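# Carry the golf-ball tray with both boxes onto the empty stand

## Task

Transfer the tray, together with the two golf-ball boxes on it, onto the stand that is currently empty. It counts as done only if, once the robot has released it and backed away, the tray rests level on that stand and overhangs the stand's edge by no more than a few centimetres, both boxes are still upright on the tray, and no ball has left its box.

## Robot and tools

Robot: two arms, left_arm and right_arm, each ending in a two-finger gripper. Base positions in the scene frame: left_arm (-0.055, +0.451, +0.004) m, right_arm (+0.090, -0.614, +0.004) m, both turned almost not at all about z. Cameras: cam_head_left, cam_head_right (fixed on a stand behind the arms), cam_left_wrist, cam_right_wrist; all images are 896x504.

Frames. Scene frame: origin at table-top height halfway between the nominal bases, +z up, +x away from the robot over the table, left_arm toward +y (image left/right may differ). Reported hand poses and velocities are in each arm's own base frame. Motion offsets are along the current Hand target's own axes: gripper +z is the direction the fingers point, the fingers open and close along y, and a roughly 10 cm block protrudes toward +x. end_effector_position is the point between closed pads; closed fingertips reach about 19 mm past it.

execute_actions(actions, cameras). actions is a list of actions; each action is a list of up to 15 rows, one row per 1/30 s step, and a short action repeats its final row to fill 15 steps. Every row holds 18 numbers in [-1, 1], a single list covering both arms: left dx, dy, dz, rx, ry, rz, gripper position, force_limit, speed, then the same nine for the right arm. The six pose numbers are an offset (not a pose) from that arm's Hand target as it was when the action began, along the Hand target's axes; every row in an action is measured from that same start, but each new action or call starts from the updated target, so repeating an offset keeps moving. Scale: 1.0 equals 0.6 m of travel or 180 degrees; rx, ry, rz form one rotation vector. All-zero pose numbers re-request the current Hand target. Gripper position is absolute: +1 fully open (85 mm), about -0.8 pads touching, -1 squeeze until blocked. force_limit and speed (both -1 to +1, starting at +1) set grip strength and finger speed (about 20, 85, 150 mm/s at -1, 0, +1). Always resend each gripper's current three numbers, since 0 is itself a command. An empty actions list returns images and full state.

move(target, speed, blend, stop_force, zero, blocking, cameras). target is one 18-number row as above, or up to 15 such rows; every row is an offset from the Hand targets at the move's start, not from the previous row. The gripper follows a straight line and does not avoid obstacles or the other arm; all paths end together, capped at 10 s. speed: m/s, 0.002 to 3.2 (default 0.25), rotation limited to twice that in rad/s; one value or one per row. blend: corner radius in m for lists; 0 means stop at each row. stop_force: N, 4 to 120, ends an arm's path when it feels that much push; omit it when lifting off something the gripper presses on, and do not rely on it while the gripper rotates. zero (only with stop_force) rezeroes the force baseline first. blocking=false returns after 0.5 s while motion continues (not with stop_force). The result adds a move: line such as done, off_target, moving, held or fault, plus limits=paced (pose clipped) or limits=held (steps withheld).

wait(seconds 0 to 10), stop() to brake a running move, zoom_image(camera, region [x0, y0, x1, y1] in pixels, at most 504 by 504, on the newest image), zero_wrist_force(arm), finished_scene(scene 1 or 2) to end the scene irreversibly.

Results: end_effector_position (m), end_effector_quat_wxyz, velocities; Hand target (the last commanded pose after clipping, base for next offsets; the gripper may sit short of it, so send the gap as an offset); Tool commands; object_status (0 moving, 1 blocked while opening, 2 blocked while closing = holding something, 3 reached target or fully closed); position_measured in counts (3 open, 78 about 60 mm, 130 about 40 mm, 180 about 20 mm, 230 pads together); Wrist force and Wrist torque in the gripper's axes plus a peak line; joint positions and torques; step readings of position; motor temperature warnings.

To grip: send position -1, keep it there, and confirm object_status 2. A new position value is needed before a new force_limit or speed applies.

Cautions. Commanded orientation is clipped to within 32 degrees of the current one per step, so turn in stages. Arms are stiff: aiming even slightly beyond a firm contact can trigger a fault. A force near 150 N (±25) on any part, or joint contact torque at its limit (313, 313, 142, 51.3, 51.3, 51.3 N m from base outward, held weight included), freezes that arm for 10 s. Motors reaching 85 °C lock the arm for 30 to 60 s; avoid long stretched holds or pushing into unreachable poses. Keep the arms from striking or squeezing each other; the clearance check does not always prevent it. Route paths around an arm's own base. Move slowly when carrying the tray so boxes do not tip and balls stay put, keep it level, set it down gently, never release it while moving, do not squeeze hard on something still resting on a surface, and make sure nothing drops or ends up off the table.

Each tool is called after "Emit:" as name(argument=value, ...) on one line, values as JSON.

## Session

Emit:
execute_actions(actions=[])

Scene clock: 0.00 s.
left_arm: end_effector_position=(+0.4387, +0.0282, +0.1337) position_measured=3 object_status=3 end_effector_quat_wxyz=(-0.367, -0.335, +0.829, -0.258) | right_arm: end_effector_position=(+0.5833, +0.6049, +0.3267) position_measured=3 object_status=3 end_effector_quat_wxyz=(-0.506, +0.240, +0.818, -0.133)
Joint positions: left_arm=[0.079 -1.431 2.227 -1.681 -2.261 -0.434] | right_arm=[3.932 -2.241 -1.093 -2.31 2.281 0.993]
Joint velocities: within noise
Joint torques (N m): no reading
Wrist force (N): no reading
Wrist torque (N m): no reading
Wrist force, peak (N): no reading
Hand target: left_arm +0.4387, +0.0282, +0.1337; -0.367, -0.335, +0.829, -0.258 | right_arm +0.5833, +0.6049, +0.3267; -0.506, +0.240, +0.818, -0.133
Tool commands: left_gripper/position=+1.0 left_gripper/force_limit=+1.0 left_gripper/speed=+1.0 right_gripper/position=+1.0 right_gripper/force_limit=+1.0 right_gripper/speed=+1.0

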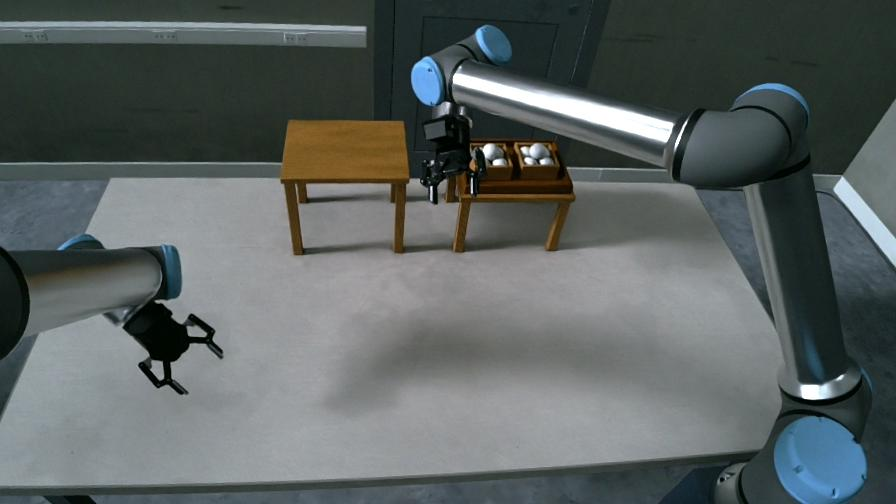

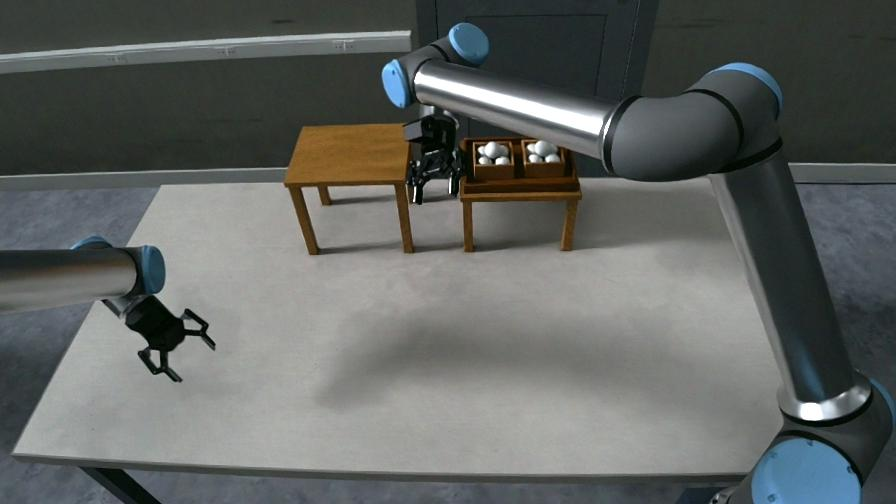

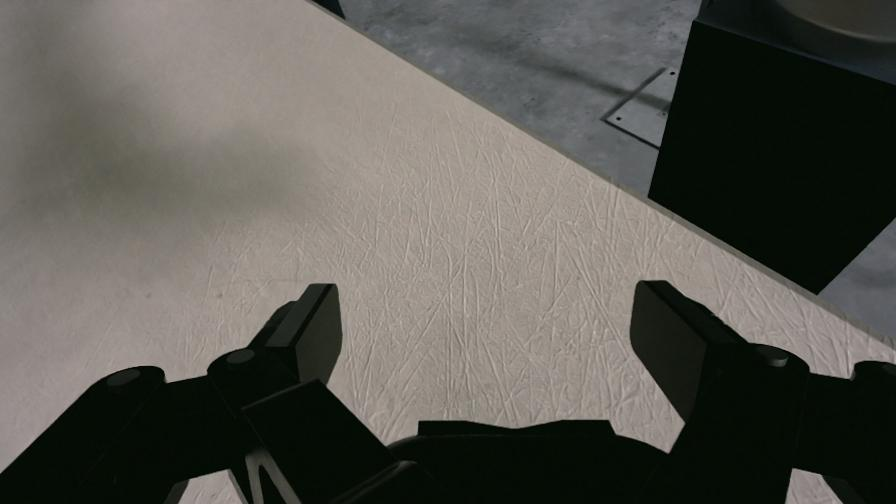

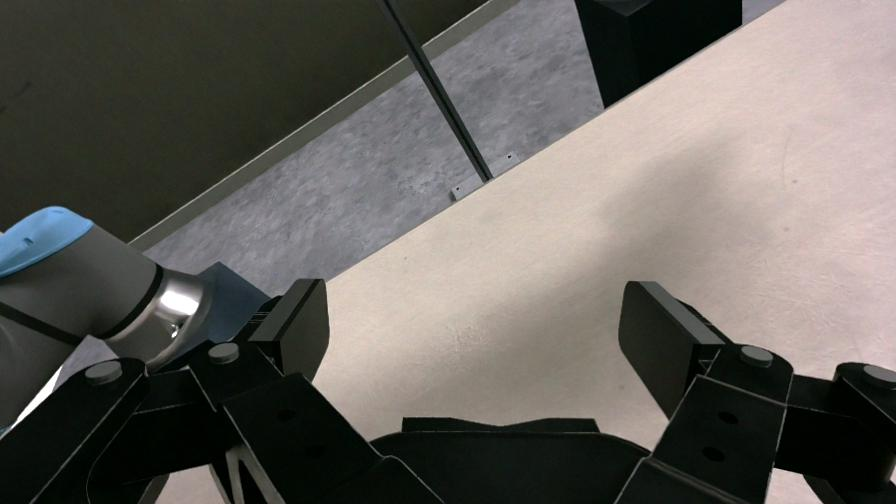

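Emit:
move(target=[[0.4305, -0.333, -0.3585, -0.1742, -0.2478, 0.2263, 1, 1, 1, 0.2508, -0.2562, -0.2485, -0.045, -0.1714, -0.0813, 1, 1, 1], [0.3713, -0.9703, -0.4645, -0.1742, -0.2478, 0.2263, 1, 1, 1, 0.0385, -0.3118, -0.5498, -0.0901, -0.3428, -0.1626, 1, 1, 1]], cameras=["all"], speed=0.35, blend=[0.05, 0])

Scene clock: 33.97 s.
left_arm: end_effector_position=(+0.8809, -0.2401, +0.5795) position_measured=3 object_status=3 end_effector_quat_wxyz=(-0.001, +0.000, +1.000, +0.000) | right_arm: end_effector_position=(+0.8204, +0.4494, +0.5797) position_measured=3 object_status=3 end_effector_quat_wxyz=(-0.001, +0.001, +1.000, +0.000)
Joint positions: left_arm=[-0.458 -1.211 1.018 -1.377 -1.572 -0.457] | right_arm=[3.83 -1.975 -0.956 -1.783 1.572 0.689]
Joint torques (N m): left_arm=[7.91 -61.56 -56.93 -4.89 -4.17 2.05] | right_arm=[7.67 74.47 55.13 6.85 2.73 1.06]
Wrist force (N): left_arm=[-1.4 -0.6 -1.0] | right_arm=[0.2 0.9 0.6]
Wrist torque (N m): left_arm=[-0.13 0.24 0.13] | right_arm=[-0.03 -0.22 0.00]
Wrist force, peak (N): left_arm=[-5.5 -2.5 -1.2] | right_arm=[-1.4 1.2 0.9]
Hand target: left_arm +0.8809, -0.2401, +0.5795; -0.001, +0.000, +1.000, +0.000 | right_arm +0.8205, +0.4495, +0.5796; -0.001, +0.001, +1.000, +0.000
Off the commanded pose: left_arm 0.000 m, 0 deg | right_arm 0.000 m, 0 deg.
move: done

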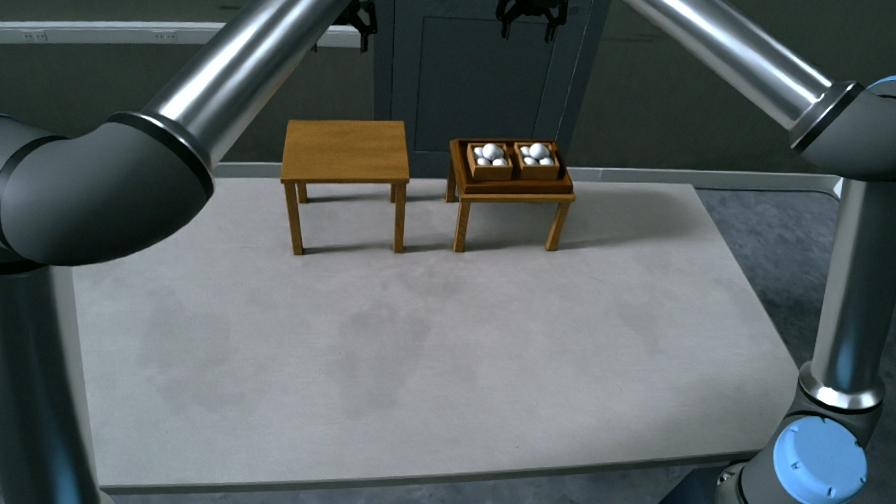

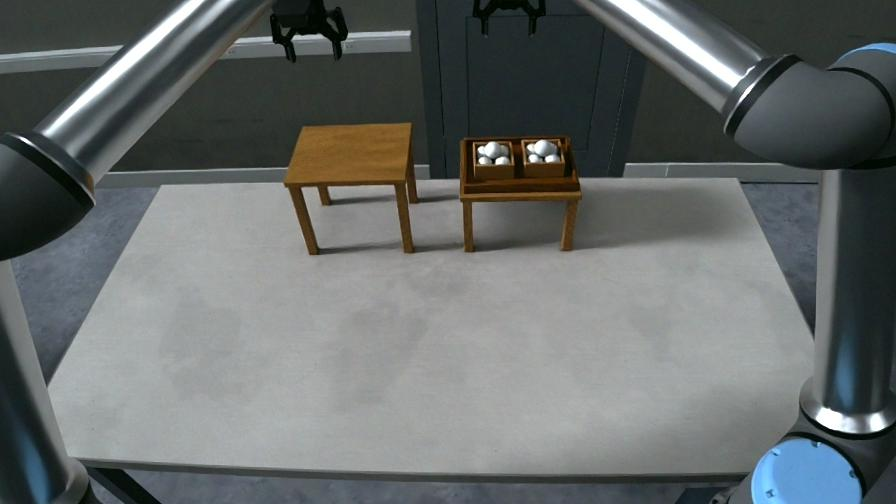

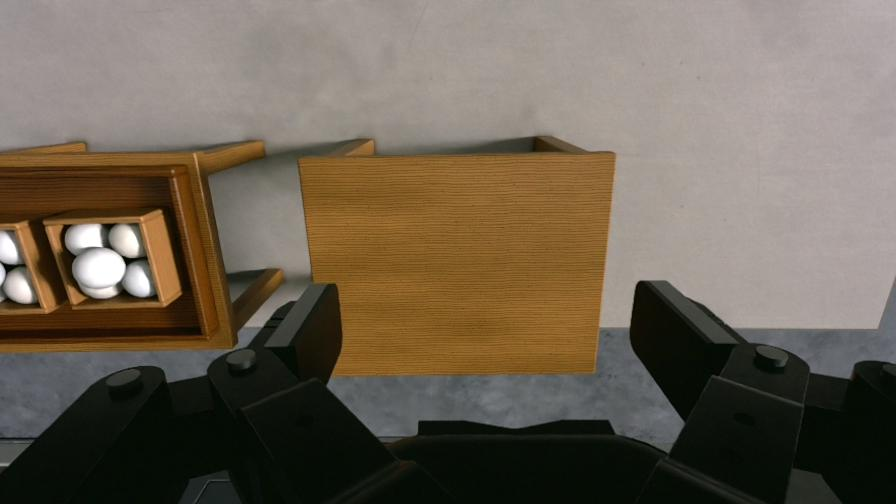

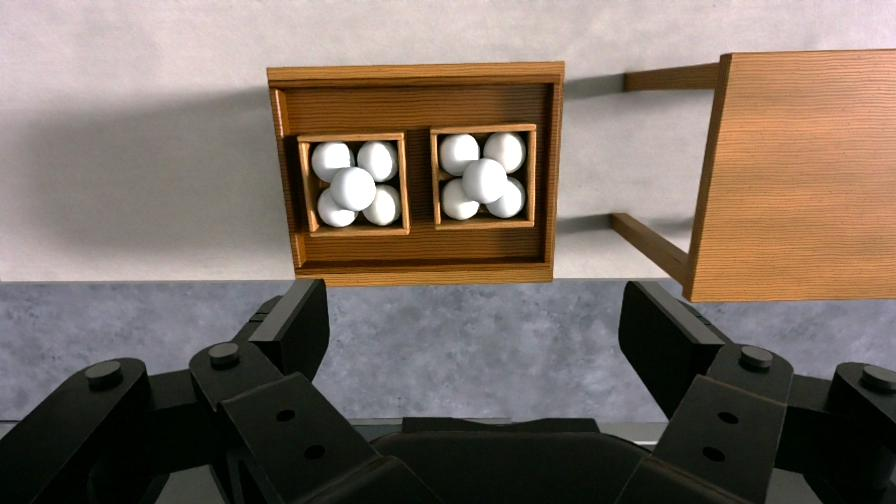

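Emit:
zoom_image(camera="cam_right_wrist", region=[255, 50, 580, 300])

Emit:
zoom_image(camera="cam_left_wrist", region=[100, 130, 340, 390])

Emit:
zoom_image(camera="cam_head_left", region=[420, 110, 600, 260])

Emit:
zoom_image(camera="cam_head_right", region=[420, 110, 600, 260])

Scaled by 1.551 from the camera's 896x504 image, which has a finer 1280x720 frame.

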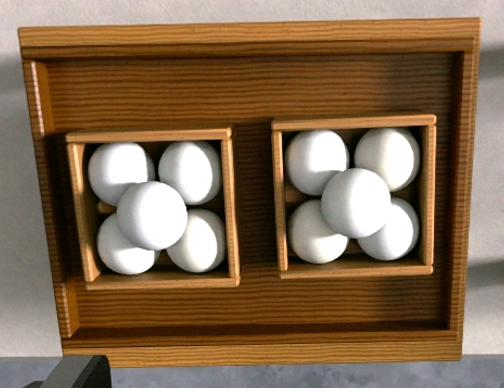

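Scaled by 1.938 from the camera's 896x504 image, which has a finer 1280x720 frame.

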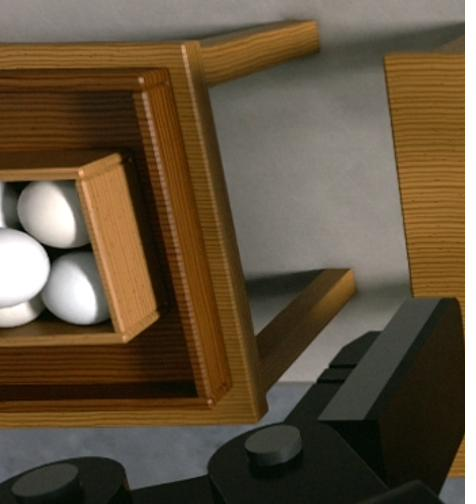

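Scaled by 2.800 from the camera's 896x504 image, which has a finer 1280x720 frame.

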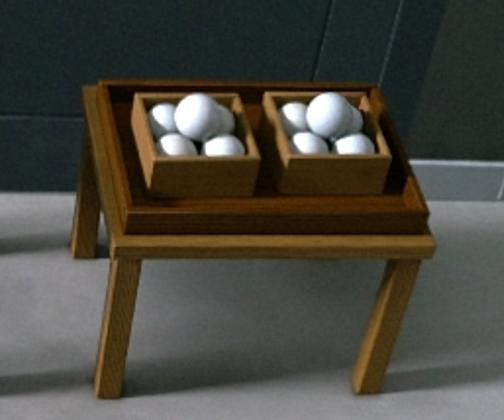

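Scaled by 2.800 from the camera's 896x504 image, which has a finer 1280x720 frame.

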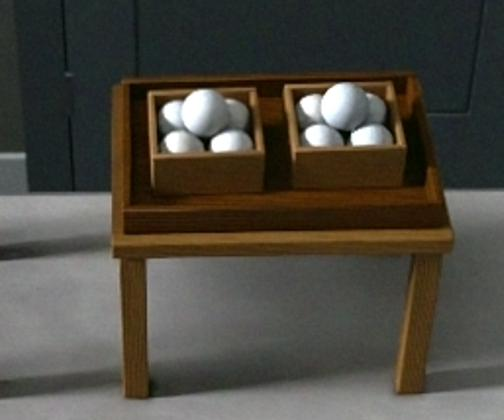

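Emit:
move(target=[-0.279, -0.4953, 0.3825, 0, -0.0006, -0.0019, -0.29, -0.5, -0.5, 0.0749, -0.2866, 0.3828, 0, -0.0006, -0.0094, -0.29, -0.5, -0.5], cameras=["all"], speed=0.25)

Emit:
zoom_image(camera="cam_left_wrist", region=[380, 180, 580, 350])

Emit:
zoom_image(camera="cam_right_wrist", region=[380, 100, 600, 330])

Scene clock: 93.70 s.
left_arm: end_effector_position=(+1.0478, -0.5373, +0.3499) position_measured=165 object_status=3 end_effector_quat_wxyz=(+0.000, -0.003, +1.000, +0.000) | right_arm: end_effector_position=(+0.7750, +0.2777, +0.3501) position_measured=165 object_status=3 end_effector_quat_wxyz=(+0.000, -0.014, +1.000, +0.000)
Joint positions: left_arm=[-0.622 -0.678 0.557 -1.451 -1.571 -0.628] | right_arm=[3.699 -1.788 -1.611 -1.314 1.571 0.529]
Joint torques (N m): left_arm=[0.31 -101.46 -57.8 -7.48 -1 1.52] | right_arm=[12.1 56.9 42.69 4.39 -2.25 4.59]
Wrist force (N): left_arm=[-1.6 -0.6 -0.9] | right_arm=[0.5 1.0 0.3]
Wrist torque (N m): left_arm=[-0.13 0.30 0.07] | right_arm=[0.00 -0.27 0.03]
Wrist force, peak (N): left_arm=[-3.4 -3.2 1.8] | right_arm=[-0.7 2.8 -2.1]
Hand target: left_arm +1.0479, -0.5374, +0.3498; +0.000, -0.003, +1.000, +0.000 | right_arm +0.7749, +0.2777, +0.3499; +0.000, -0.014, +1.000, +0.000
Off the commanded pose: left_arm 0.000 m, 0 deg | right_arm 0.000 m, 0 deg.
move: done

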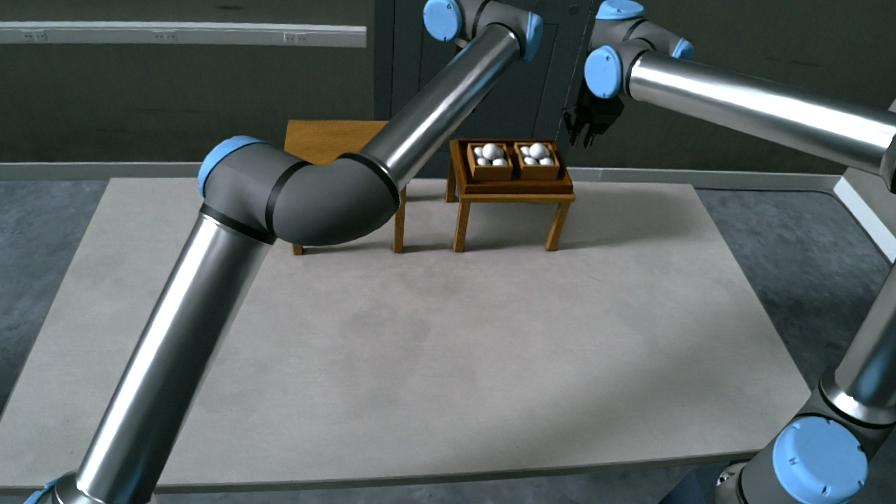

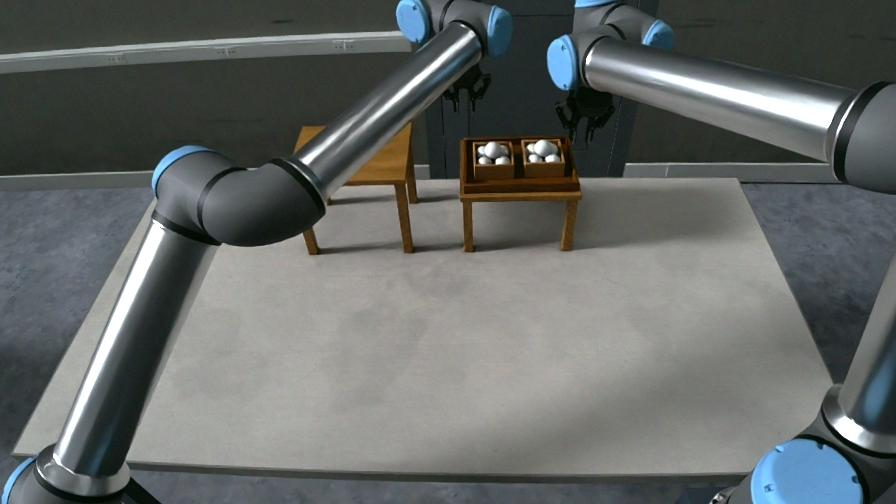

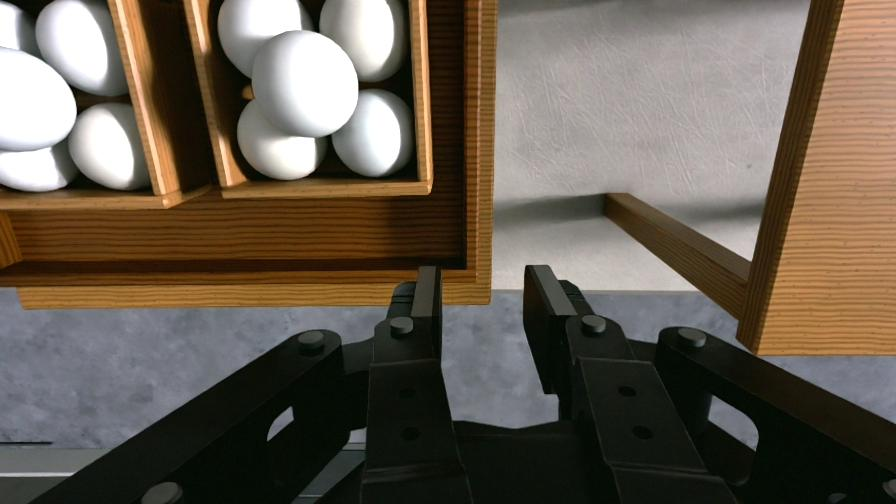

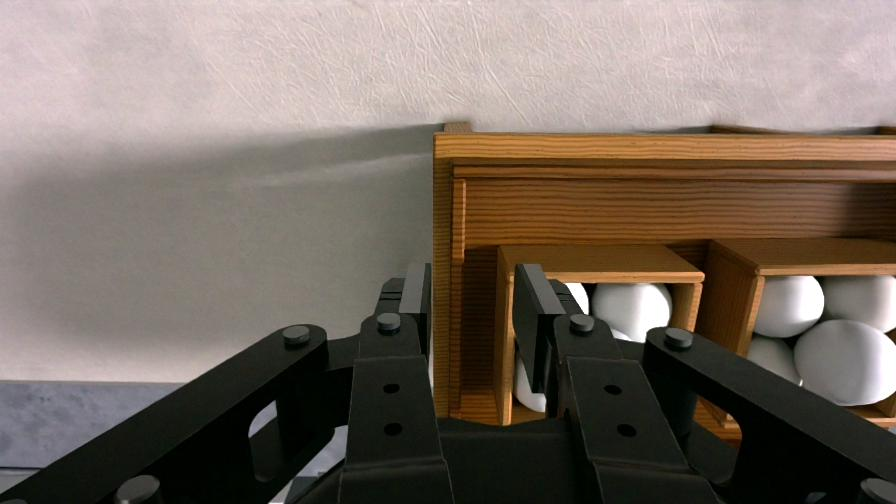

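Scaled by 2.520 from the camera's 896x504 image, which has a finer 1280x720 frame.

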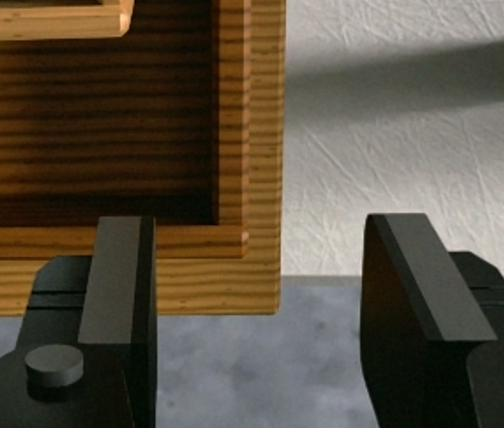

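Scaled by 2.191 from the camera's 896x504 image, which has a finer 1280x720 frame.

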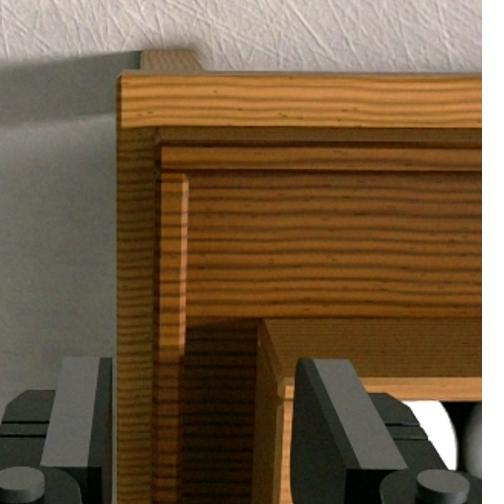

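Emit:
move(target=[-0.005, 0.0033, 0.1417, 0, 0, 0, -0.29, -0.5, -0.5, 0.0033, -0.0033, 0.1417, 0, 0, 0, -0.29, -0.5, -0.5], cameras=["cam_left_wrist", "cam_right_wrist"], speed=0.08)

Emit:
zoom_image(camera="cam_left_wrist", region=[360, 180, 560, 400])

Emit:
zoom_image(camera="cam_right_wrist", region=[380, 150, 600, 380])

Scene clock: 116.23 s.
left_arm: end_effector_position=(+1.0509, -0.5354, +0.2647) position_measured=165 object_status=3 end_effector_quat_wxyz=(+0.000, -0.003, +1.000, +0.000) | right_arm: end_effector_position=(+0.7730, +0.2757, +0.2647) position_measured=165 object_status=3 end_effector_quat_wxyz=(+0.000, -0.014, +1.000, +0.000) end_effector_velocity=(-0.001, +0.000, +0.001) end_effector_angular_velocity=(-0.001, +0.002, +0.000)
Joint positions: left_arm=[-0.619 -0.683 0.716 -1.604 -1.571 -0.625] | right_arm=[3.698 -1.829 -1.716 -1.167 1.571 0.528]
Joint velocities: left_arm=[within noise] | right_arm=[0 0.001 0.002 -0.005 0 0]
Joint torques (N m): left_arm=[0.8 -120.29 -59.69 -2.58 -1.46 1.35] | right_arm=[-13.19 89.87 54.19 1.73 2.58 -3.01]
Wrist force (N): left_arm=[-1.8 -0.4 -0.5] | right_arm=[0.3 1.2 0.3]
Wrist torque (N m): left_arm=[-0.10 0.32 0.02] | right_arm=[0.02 -0.23 0.21]
Wrist force, peak (N): left_arm=[-1.6 -0.5 -2.6] | right_arm=[-0.1 0.7 2.3]
Hand target: left_arm +1.0509, -0.5354, +0.2648; +0.000, -0.003, +1.000, +0.000 | right_arm +0.7730, +0.2757, +0.2649; +0.000, -0.014, +1.000, +0.000
Off the commanded pose: left_arm 0.000 m, 0 deg | right_arm 0.000 m, 0 deg.
move: done
Images, in order (width x height): cam_left_wrist 896x504, cam_right_wrist 896x504.

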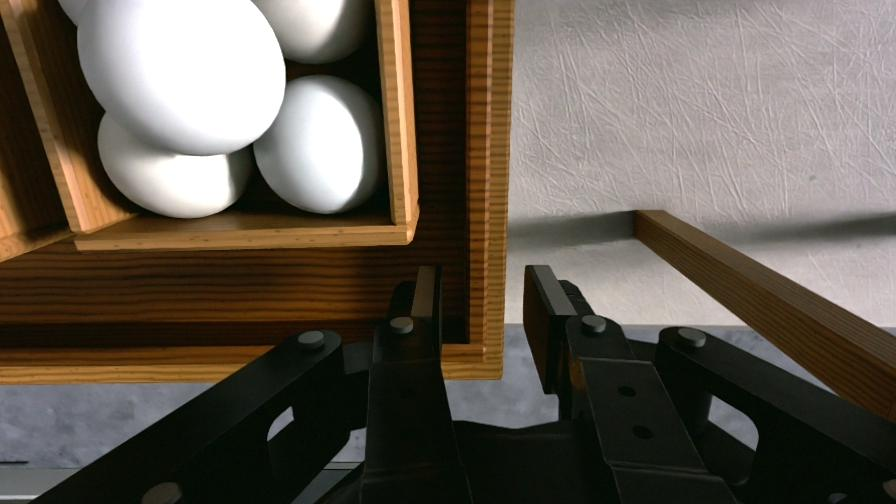

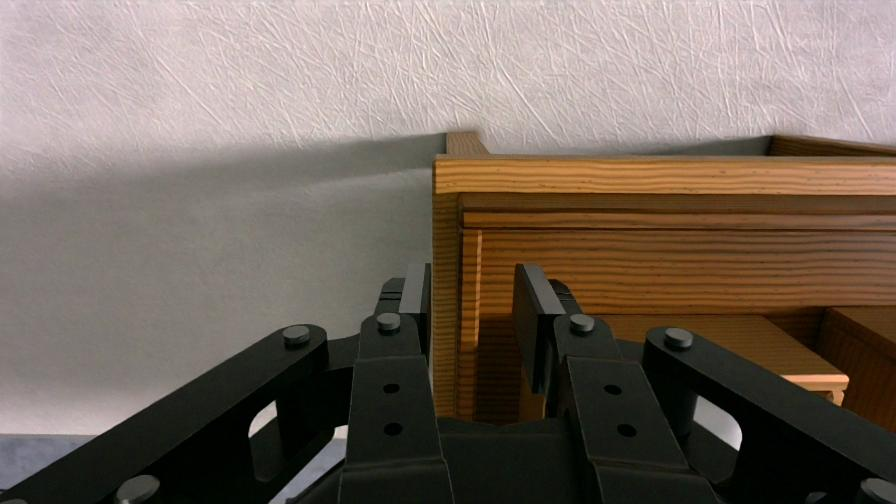

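Scaled by 2.291 from the camera's 896x504 image, which has a finer 1280x720 frame.

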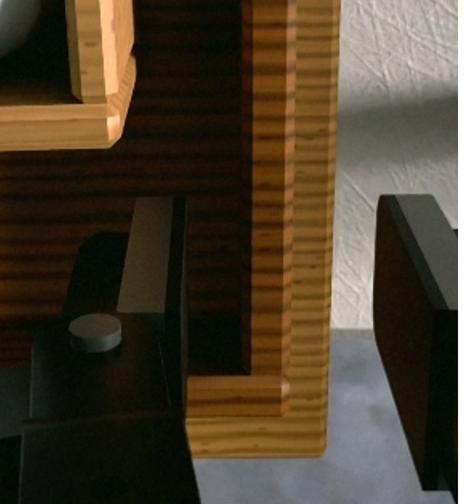

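Scaled by 2.191 from the camera's 896x504 image, which has a finer 1280x720 frame.

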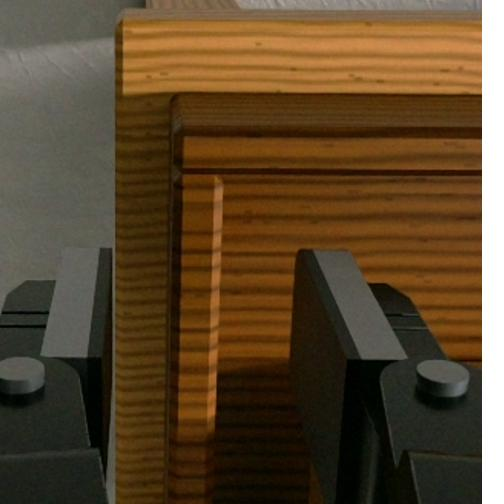

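Emit:
move(target=[0, -0.001, 0.075, 0, 0, 0, -0.29, -0.5, -0.5, 0, 0.001, 0.075, 0, 0, 0, -0.29, -0.5, -0.5], cameras=["cam_left_wrist", "cam_right_wrist"], speed=0.01, stop_force=4.5)

Scene clock: 128.07 s.
left_arm: end_effector_position=(+1.0509, -0.5360, +0.2242) position_measured=165 object_status=3 end_effector_quat_wxyz=(+0.000, -0.003, +1.000, +0.000) | right_arm: end_effector_position=(+0.7730, +0.2763, +0.2243) position_measured=165 object_status=3 end_effector_quat_wxyz=(+0.000, -0.014, +1.000, +0.000)
Joint positions: left_arm=[-0.62 -0.676 0.774 -1.669 -1.571 -0.625] | right_arm=[3.699 -1.858 -1.757 -1.098 1.571 0.528]
Joint torques (N m): left_arm=[-5.49 -111.86 -57.2 -1.98 2.25 -1.76] | right_arm=[3.58 83.55 49.4 0.76 -0.68 3.93]
Wrist force (N): left_arm=[-2.5 -0.9 -2.5] | right_arm=[0.5 -0.9 -7.2]
Wrist torque (N m): left_arm=[-0.11 0.32 0.06] | right_arm=[-0.14 -0.15 0.07]
Wrist force, peak (N): left_arm=[2.4 1.1 -16.7] | right_arm=[9.3 -1.7 -21.4]
Hand target: left_arm +1.0509, -0.5360, +0.2242; +0.000, -0.003, +1.000, +0.000 (not the last commanded pose) | right_arm +0.7730, +0.2763, +0.2243; +0.000, -0.014, +1.000, +0.000 (not the last commanded pose)
Off the commanded pose: left_arm 0.004 m, 0 deg | right_arm 0.004 m, 0 deg.
move: contact (left_arm, right_arm)
Images, in order (width x height): cam_left_wrist 896x504, cam_right_wrist 896x504.

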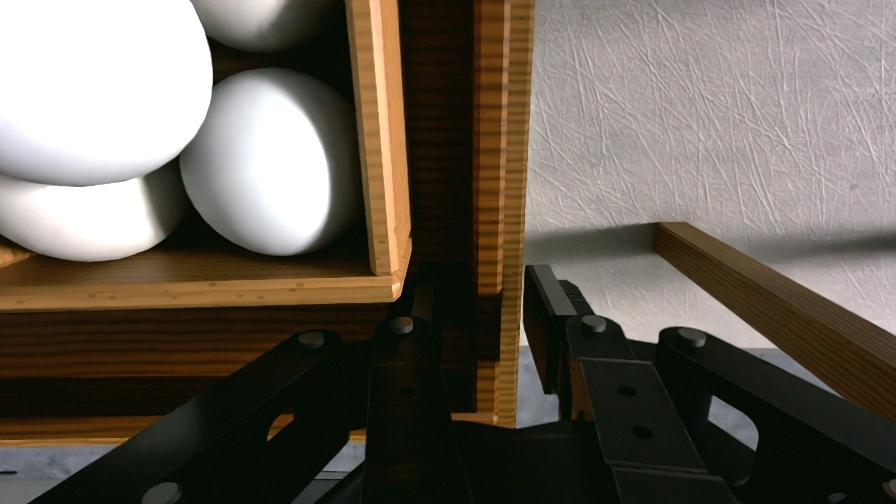

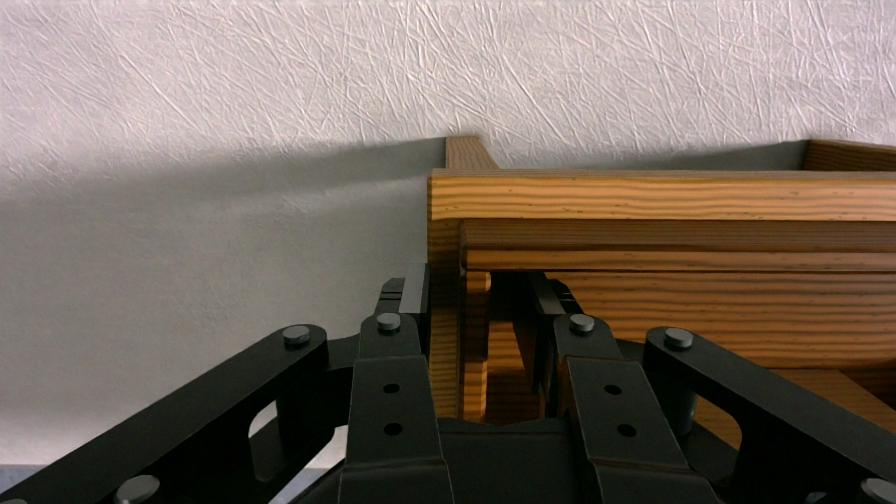

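Emit:
move(target=[0, 0, -0.0117, 0, 0, 0, -0.29, -0.5, -0.5, 0, 0, -0.0117, 0, 0, 0, -0.29, -0.5, -0.5], cameras=["cam_left_wrist", "cam_right_wrist"], speed=0.02)

Emit:
zoom_image(camera="cam_left_wrist", region=[400, 220, 560, 440])

Emit:
zoom_image(camera="cam_right_wrist", region=[390, 200, 570, 420])

Scene clock: 134.90 s.
left_arm: end_effector_position=(+1.0509, -0.5360, +0.2314) position_measured=165 object_status=3 end_effector_quat_wxyz=(+0.000, -0.003, +1.000, +0.000) | right_arm: end_effector_position=(+0.7730, +0.2763, +0.2315) position_measured=165 object_status=3 end_effector_quat_wxyz=(+0.000, -0.014, +1.000, +0.000)
Joint positions: left_arm=[-0.62 -0.678 0.764 -1.658 -1.571 -0.625] | right_arm=[3.698 -1.852 -1.75 -1.11 1.571 0.528]
Joint torques (N m): left_arm=[-1.76 -117.18 -47.55 -5.62 2.13 -0.76] | right_arm=[-12.5 73.49 44.73 5.33 -0.98 3.66]
Wrist force (N): left_arm=[-1.6 -0.6 -0.8] | right_arm=[0.5 1.0 0.2]
Wrist torque (N m): left_arm=[-0.14 0.30 0.07] | right_arm=[-0.02 -0.26 0.08]
Wrist force, peak (N): left_arm=[-2.6 -1.0 -2.6] | right_arm=[0.7 -1.3 -7.5]
Hand target: left_arm +1.0509, -0.5360, +0.2312; +0.000, -0.003, +1.000, +0.000 | right_arm +0.7730, +0.2763, +0.2313; +0.000, -0.014, +1.000, +0.000
Off the commanded pose: left_arm 0.000 m, 0 deg | right_arm 0.000 m, 0 deg.
move: done
Images, in order (width x height): cam_left_wrist 896x504, cam_right_wrist 896x504.

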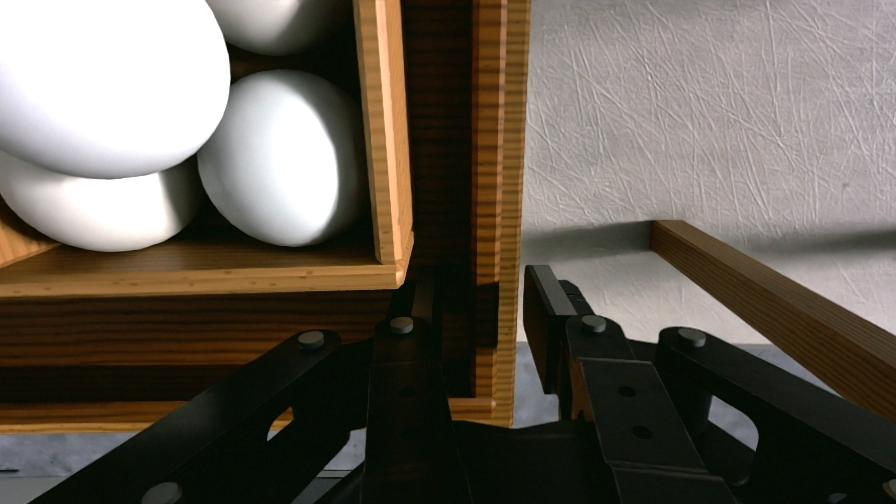

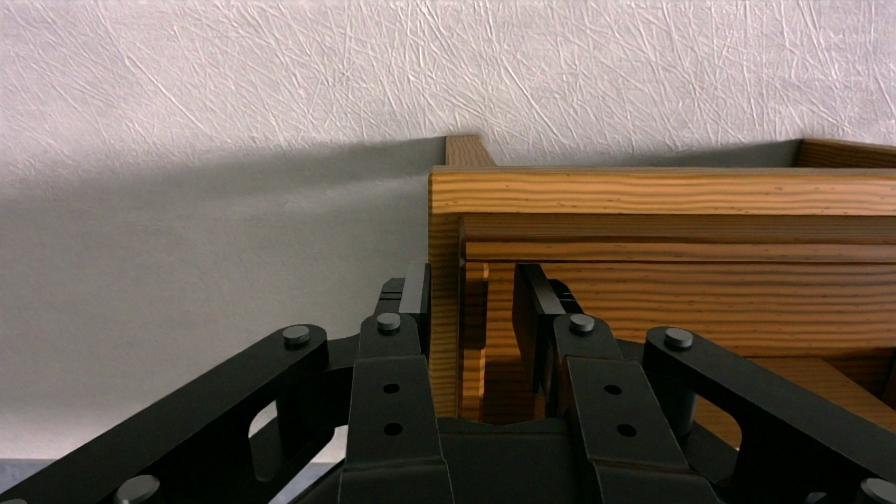

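Scaled by 2.291 from the camera's 896x504 image, which has a finer 1280x720 frame.

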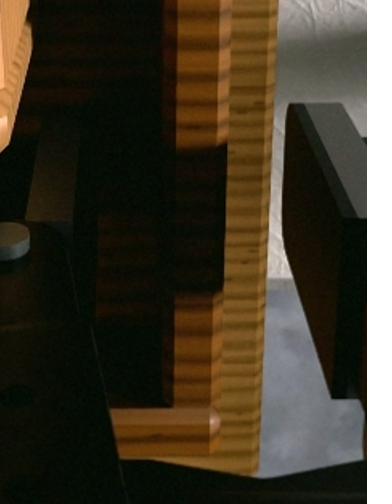

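Scaled by 2.291 from the camera's 896x504 image, which has a finer 1280x720 frame.

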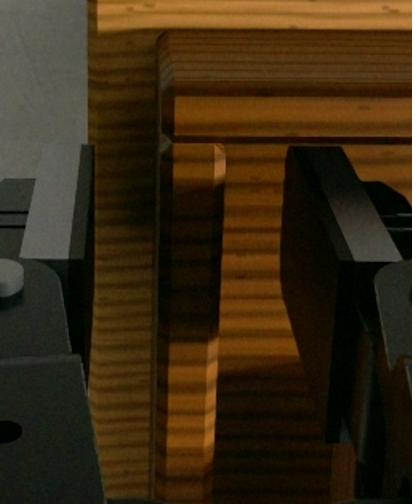

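Emit:
move(target=[0, 0, 0, 0, 0, 0, -1, -0.5, -1, 0, 0, 0, 0, 0, 0, -0.29, -0.5, -0.5], cameras=[], speed=0.02)

Scene clock: 142.83 s.
left_arm: end_effector_position=(+1.0509, -0.5360, +0.2312) position_measured=211 object_status=2 end_effector_quat_wxyz=(+0.000, -0.003, +1.000, +0.000) | right_arm: end_effector_position=(+0.7730, +0.2763, +0.2313) position_measured=165 object_status=3 end_effector_quat_wxyz=(+0.000, -0.014, +1.000, +0.000)
Joint positions: left_arm=[-0.62 -0.677 0.765 -1.658 -1.571 -0.625] | right_arm=[3.698 -1.852 -1.75 -1.11 1.571 0.528]
Joint torques (N m): left_arm=[-3.27 -109.01 -44 -6.16 2.25 0.01] | right_arm=[-11.32 61.65 38.85 7.4 -0.86 0.32]
Wrist force (N): left_arm=[-0.3 -1.1 -6.7] | right_arm=[0.2 0.9 0.7]
Wrist torque (N m): left_arm=[-0.13 0.36 0.09] | right_arm=[-0.03 -0.22 0.07]
Wrist force, peak (N): left_arm=[-0.3 -1.1 -6.7] | right_arm=[-0.3 1.4 0.8]
Hand target: left_arm +1.0509, -0.5360, +0.2312; +0.000, -0.003, +1.000, +0.000 | right_arm +0.7730, +0.2763, +0.2313; +0.000, -0.014, +1.000, +0.000
Off the commanded pose: left_arm 0.000 m, 0 deg | right_arm 0.000 m, 0 deg.
move: done
No camera images: "cameras" was empty.

Emit:
move(target=[0, 0, 0, 0, 0, 0, -1, -0.5, -1, 0, 0.0015, 0, 0, 0, 0, -0.29, -0.5, -0.5], cameras=[], speed=0.02)

Emit:
move(target=[0, 0, 0, 0, 0, 0, -1, -0.5, -1, 0, 0, 0, 0, 0, 0, -1, -0.5, -1], cameras=[], speed=0.02)

Scene clock: 151.67 s.
left_arm: end_effector_position=(+1.0509, -0.5360, +0.2312) position_measured=211 object_status=2 end_effector_quat_wxyz=(+0.000, -0.003, +1.000, +0.000) | right_arm: end_effector_position=(+0.7730, +0.2772, +0.2313) position_measured=165 object_status=3 end_effector_quat_wxyz=(+0.000, -0.014, +1.000, +0.000)
Joint positions: left_arm=[-0.62 -0.677 0.765 -1.658 -1.571 -0.625] | right_arm=[3.699 -1.853 -1.749 -1.11 1.571 0.529]
Joint torques (N m): left_arm=[-3.1 -112.36 -47.33 -3.14 2.19 0.23] | right_arm=[9.67 60.22 53.14 2.9 -0.62 4.32]
Wrist force (N): left_arm=[-0.4 -1.0 -6.7] | right_arm=[0.1 0.3 0.5]
Wrist torque (N m): left_arm=[-0.11 0.36 0.09] | right_arm=[-0.12 -0.20 0.01]
Wrist force, peak (N): left_arm=[-0.3 -1.2 -7.0] | right_arm=[0.2 1.4 0.5]
Hand target: left_arm +1.0509, -0.5360, +0.2312; +0.000, -0.003, +1.000, +0.000 | right_arm +0.7730, +0.2772, +0.2313; +0.000, -0.014, +1.000, +0.000
Off the commanded pose: left_arm 0.000 m, 0 deg | right_arm 0.000 m, 0 deg.
move: done
No camera images: "cameras" was empty.

Scene clock: 152.83 s.
left_arm: end_effector_position=(+1.0510, -0.5358, +0.2312) position_measured=211 object_status=2 end_effector_quat_wxyz=(+0.000, -0.003, +1.000, +0.000) | right_arm: end_effector_position=(+0.7730, +0.2771, +0.2313) position_measured=211 object_status=2 end_effector_quat_wxyz=(+0.000, -0.014, +1.000, +0.000)
Joint positions: left_arm=[-0.62 -0.677 0.765 -1.658 -1.57 -0.625] | right_arm=[3.699 -1.853 -1.749 -1.11 1.571 0.529]
Joint torques (N m): left_arm=[-22.92 -111.19 -49.33 -3.23 -7.3 0.03] | right_arm=[12.39 67.41 55.2 10.23 3.98 2.4]
Wrist force (N): left_arm=[-9.9 16.2 -5.9] | right_arm=[12.4 -26.0 -18.9]
Wrist torque (N m): left_arm=[-0.36 0.20 0.16] | right_arm=[0.16 -0.15 0.05]
Wrist force, peak (N): left_arm=[-11.0 16.7 -5.7] | right_arm=[12.4 -26.0 -18.9]
Hand target: left_arm +1.0509, -0.5360, +0.2312; +0.000, -0.003, +1.000, +0.000 | right_arm +0.7730, +0.2772, +0.2313; +0.000, -0.014, +1.000, +0.000
Off the commanded pose: left_arm 0.000 m, 0 deg | right_arm 0.000 m, 0 deg.
move: done
No camera images: "cameras" was empty.

Emit:
move(target=[0, 0, 0, 0, 0, 0, -1, -0.5, -1, 0.0004, -0.0012, -0.0004, 0, 0, 0, -1, -0.5, -1], cameras=[], speed=0.01)

Scene clock: 161.53 s.
left_arm: end_effector_position=(+1.0509, -0.5361, +0.2312) position_measured=211 object_status=2 end_effector_quat_wxyz=(+0.000, -0.003, +1.000, +0.000) | right_arm: end_effector_position=(+0.7728, +0.2765, +0.2315) position_measured=211 object_status=2 end_effector_quat_wxyz=(+0.000, -0.014, +1.000, +0.000)
Joint positions: left_arm=[-0.62 -0.677 0.765 -1.658 -1.571 -0.625] | right_arm=[3.699 -1.852 -1.75 -1.11 1.571 0.529]
Joint torques (N m): left_arm=[-18.85 -112.96 -52.98 -3.2 -5.55 0.22] | right_arm=[-10.1 93.59 44.6 5.3 2.99 -2.98]
Wrist force (N): left_arm=[-5.2 7.5 -6.0] | right_arm=[2.8 -4.2 4.3]
Wrist torque (N m): left_arm=[-0.30 0.26 0.15] | right_arm=[0.09 -0.22 0.18]
Wrist force, peak (N): left_arm=[-13.1 18.2 -5.6] | right_arm=[12.8 -26.5 -18.8]
Hand target: left_arm +1.0509, -0.5360, +0.2312; +0.000, -0.003, +1.000, +0.000 | right_arm +0.7728, +0.2765, +0.2315; +0.000, -0.014, +1.000, +0.000
Off the commanded pose: left_arm 0.000 m, 0 deg | right_arm 0.000 m, 0 deg.
move: done
No camera images: "cameras" was empty.

Emit:
move(target=[0, 0, -0.1667, 0, 0, 0, -1, -0.5, -1, 0, 0, -0.1667, 0, 0, 0, -1, -0.5, -1], cameras=["all"], speed=0.05)

Scene clock: 173.10 s.
left_arm: end_effector_position=(+1.0509, -0.5359, +0.3312) position_measured=211 object_status=2 end_effector_quat_wxyz=(+0.000, -0.003, +1.000, +0.000) | right_arm: end_effector_position=(+0.7728, +0.2764, +0.3318) position_measured=211 object_status=2 end_effector_quat_wxyz=(+0.000, -0.014, +1.000, +0.000)
Joint positions: left_arm=[-0.62 -0.677 0.589 -1.483 -1.571 -0.625] | right_arm=[3.699 -1.792 -1.639 -1.281 1.571 0.529]
Joint torques (N m): left_arm=[-11.32 -116.55 -46.08 -8.15 -0.13 -1.95] | right_arm=[-7.93 61.64 46.97 9.41 -2.15 -3.24]
Wrist force (N): left_arm=[-3.2 3.0 4.6] | right_arm=[2.7 -2.4 6.9]
Wrist torque (N m): left_arm=[-0.18 0.35 0.14] | right_arm=[0.15 -0.31 0.19]
Wrist force, peak (N): left_arm=[-5.4 7.6 -6.0] | right_arm=[4.0 -5.7 6.6]
Hand target: left_arm +1.0509, -0.5359, +0.3313; +0.000, -0.003, +1.000, +0.000 | right_arm +0.7728, +0.2764, +0.3316; +0.000, -0.014, +1.000, +0.000
Off the commanded pose: left_arm 0.000 m, 0 deg | right_arm 0.000 m, 0 deg.
move: done

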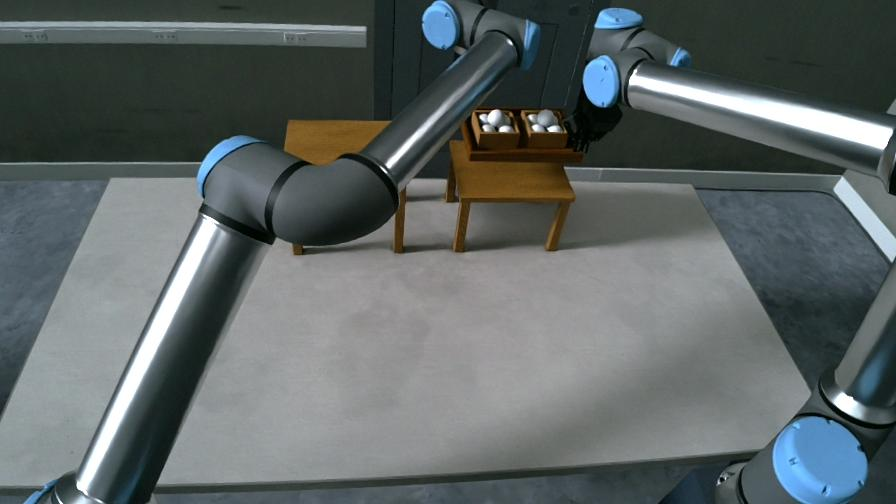

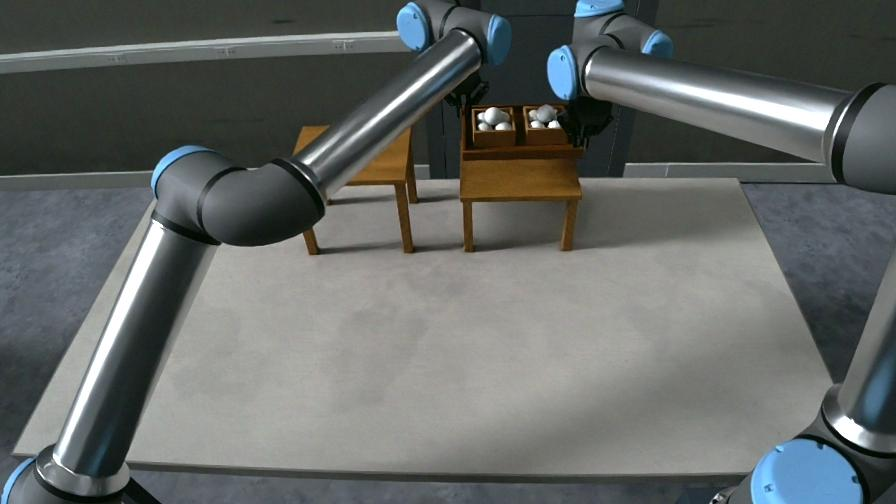

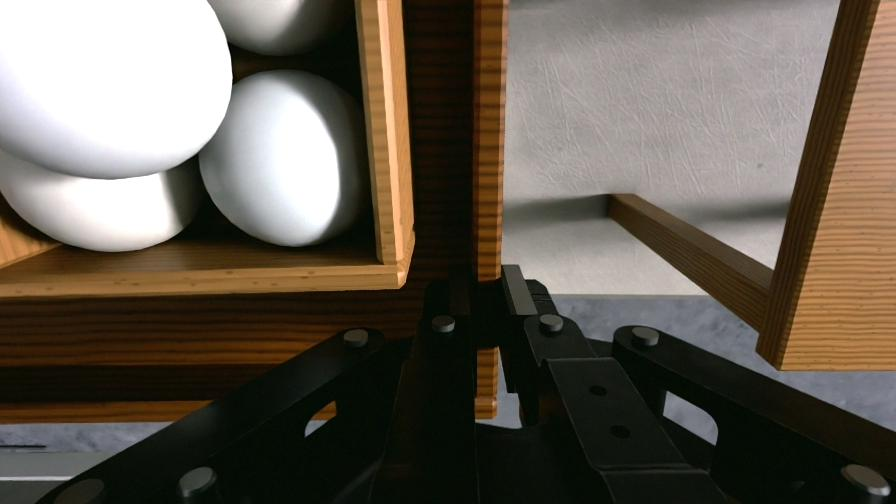

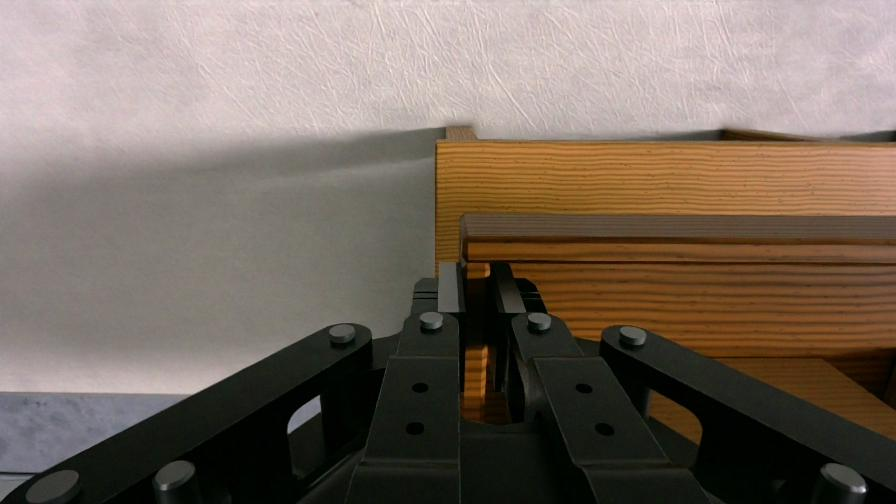

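Emit:
move(target=[-0.0026, 0.3578, 0, 0, 0, 0, -1, -0.5, -1, -0.0026, 0.3578, 0, 0, 0, 0, -1, -0.5, -1], cameras=["cam_head_left", "cam_head_right"], speed=0.09)

Scene clock: 186.57 s.
left_arm: end_effector_position=(+1.0513, -0.3212, +0.3313) position_measured=211 object_status=2 end_effector_quat_wxyz=(+0.000, -0.003, +1.000, +0.000) end_effector_velocity=(+0.000, -0.006, +0.001) end_effector_angular_velocity=(+0.000, -0.001, -0.002) | right_arm: end_effector_position=(+0.7682, +0.4912, +0.3316) position_measured=211 object_status=2 end_effector_quat_wxyz=(+0.000, -0.014, +1.000, +0.000) end_effector_velocity=(+0.000, -0.005, -0.001) end_effector_angular_velocity=(-0.001, +0.002, +0.000)
Joint positions: left_arm=[-0.456 -0.871 0.931 -1.631 -1.571 -0.461] | right_arm=[3.903 -1.938 -1.445 -1.329 1.571 0.733]
Joint velocities: left_arm=[-0.005 0.002 -0.005 0.002 0 -0.003] | right_arm=[-0.004 0.003 -0.006 0.001 0 -0.004]
Joint torques (N m): left_arm=[-14.58 -96.37 -66.46 -3.13 -6.04 -2.65] | right_arm=[-10.14 106.26 48.95 8.97 -2.59 -3.41]
Wrist force (N): left_arm=[-6.3 8.5 5.0] | right_arm=[5.6 -8.4 6.3]
Wrist torque (N m): left_arm=[-0.37 0.32 0.18] | right_arm=[0.05 -0.35 0.11]
Wrist force, peak (N): left_arm=[-6.6 10.0 4.6] | right_arm=[5.9 -9.5 6.7]
Hand target: left_arm +1.0513, -0.3213, +0.3312; +0.000, -0.003, +1.000, +0.000 | right_arm +0.7682, +0.4910, +0.3317; +0.000, -0.014, +1.000, +0.000
Off the commanded pose: left_arm 0.000 m, 0 deg | right_arm 0.000 m, 0 deg.
move: done
Images, in order (width x height): cam_head_left 896x504, cam_head_right 896x504.

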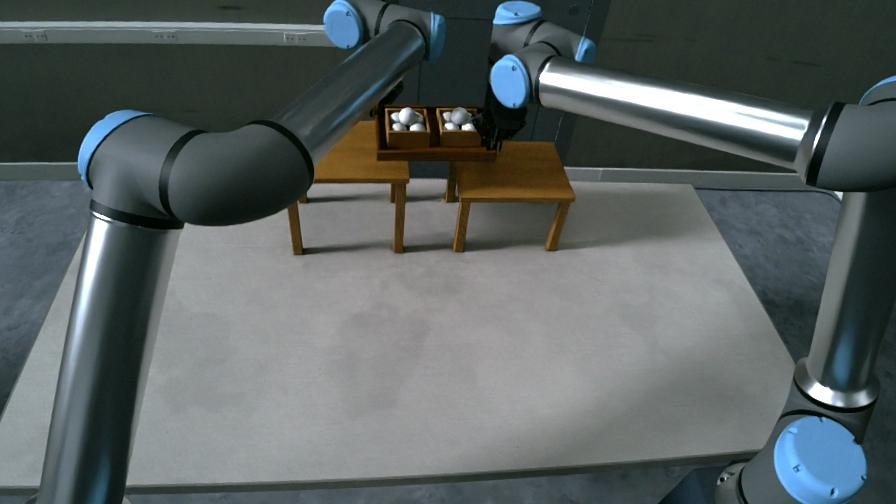

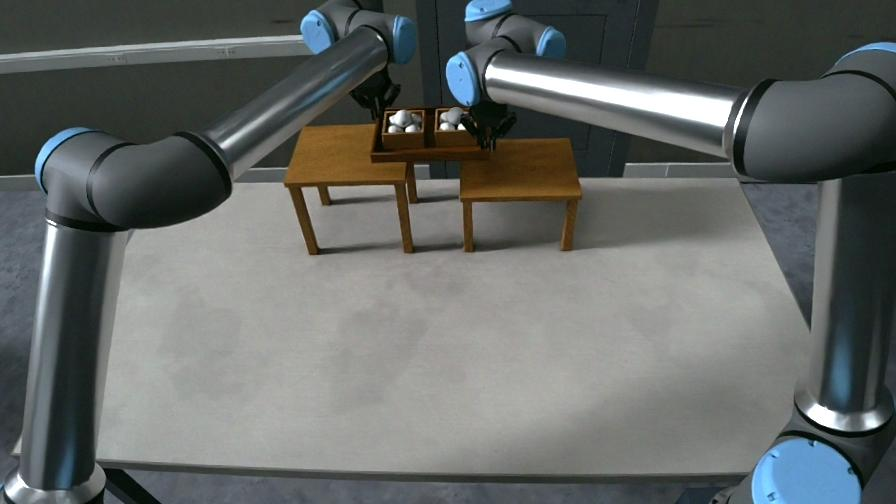

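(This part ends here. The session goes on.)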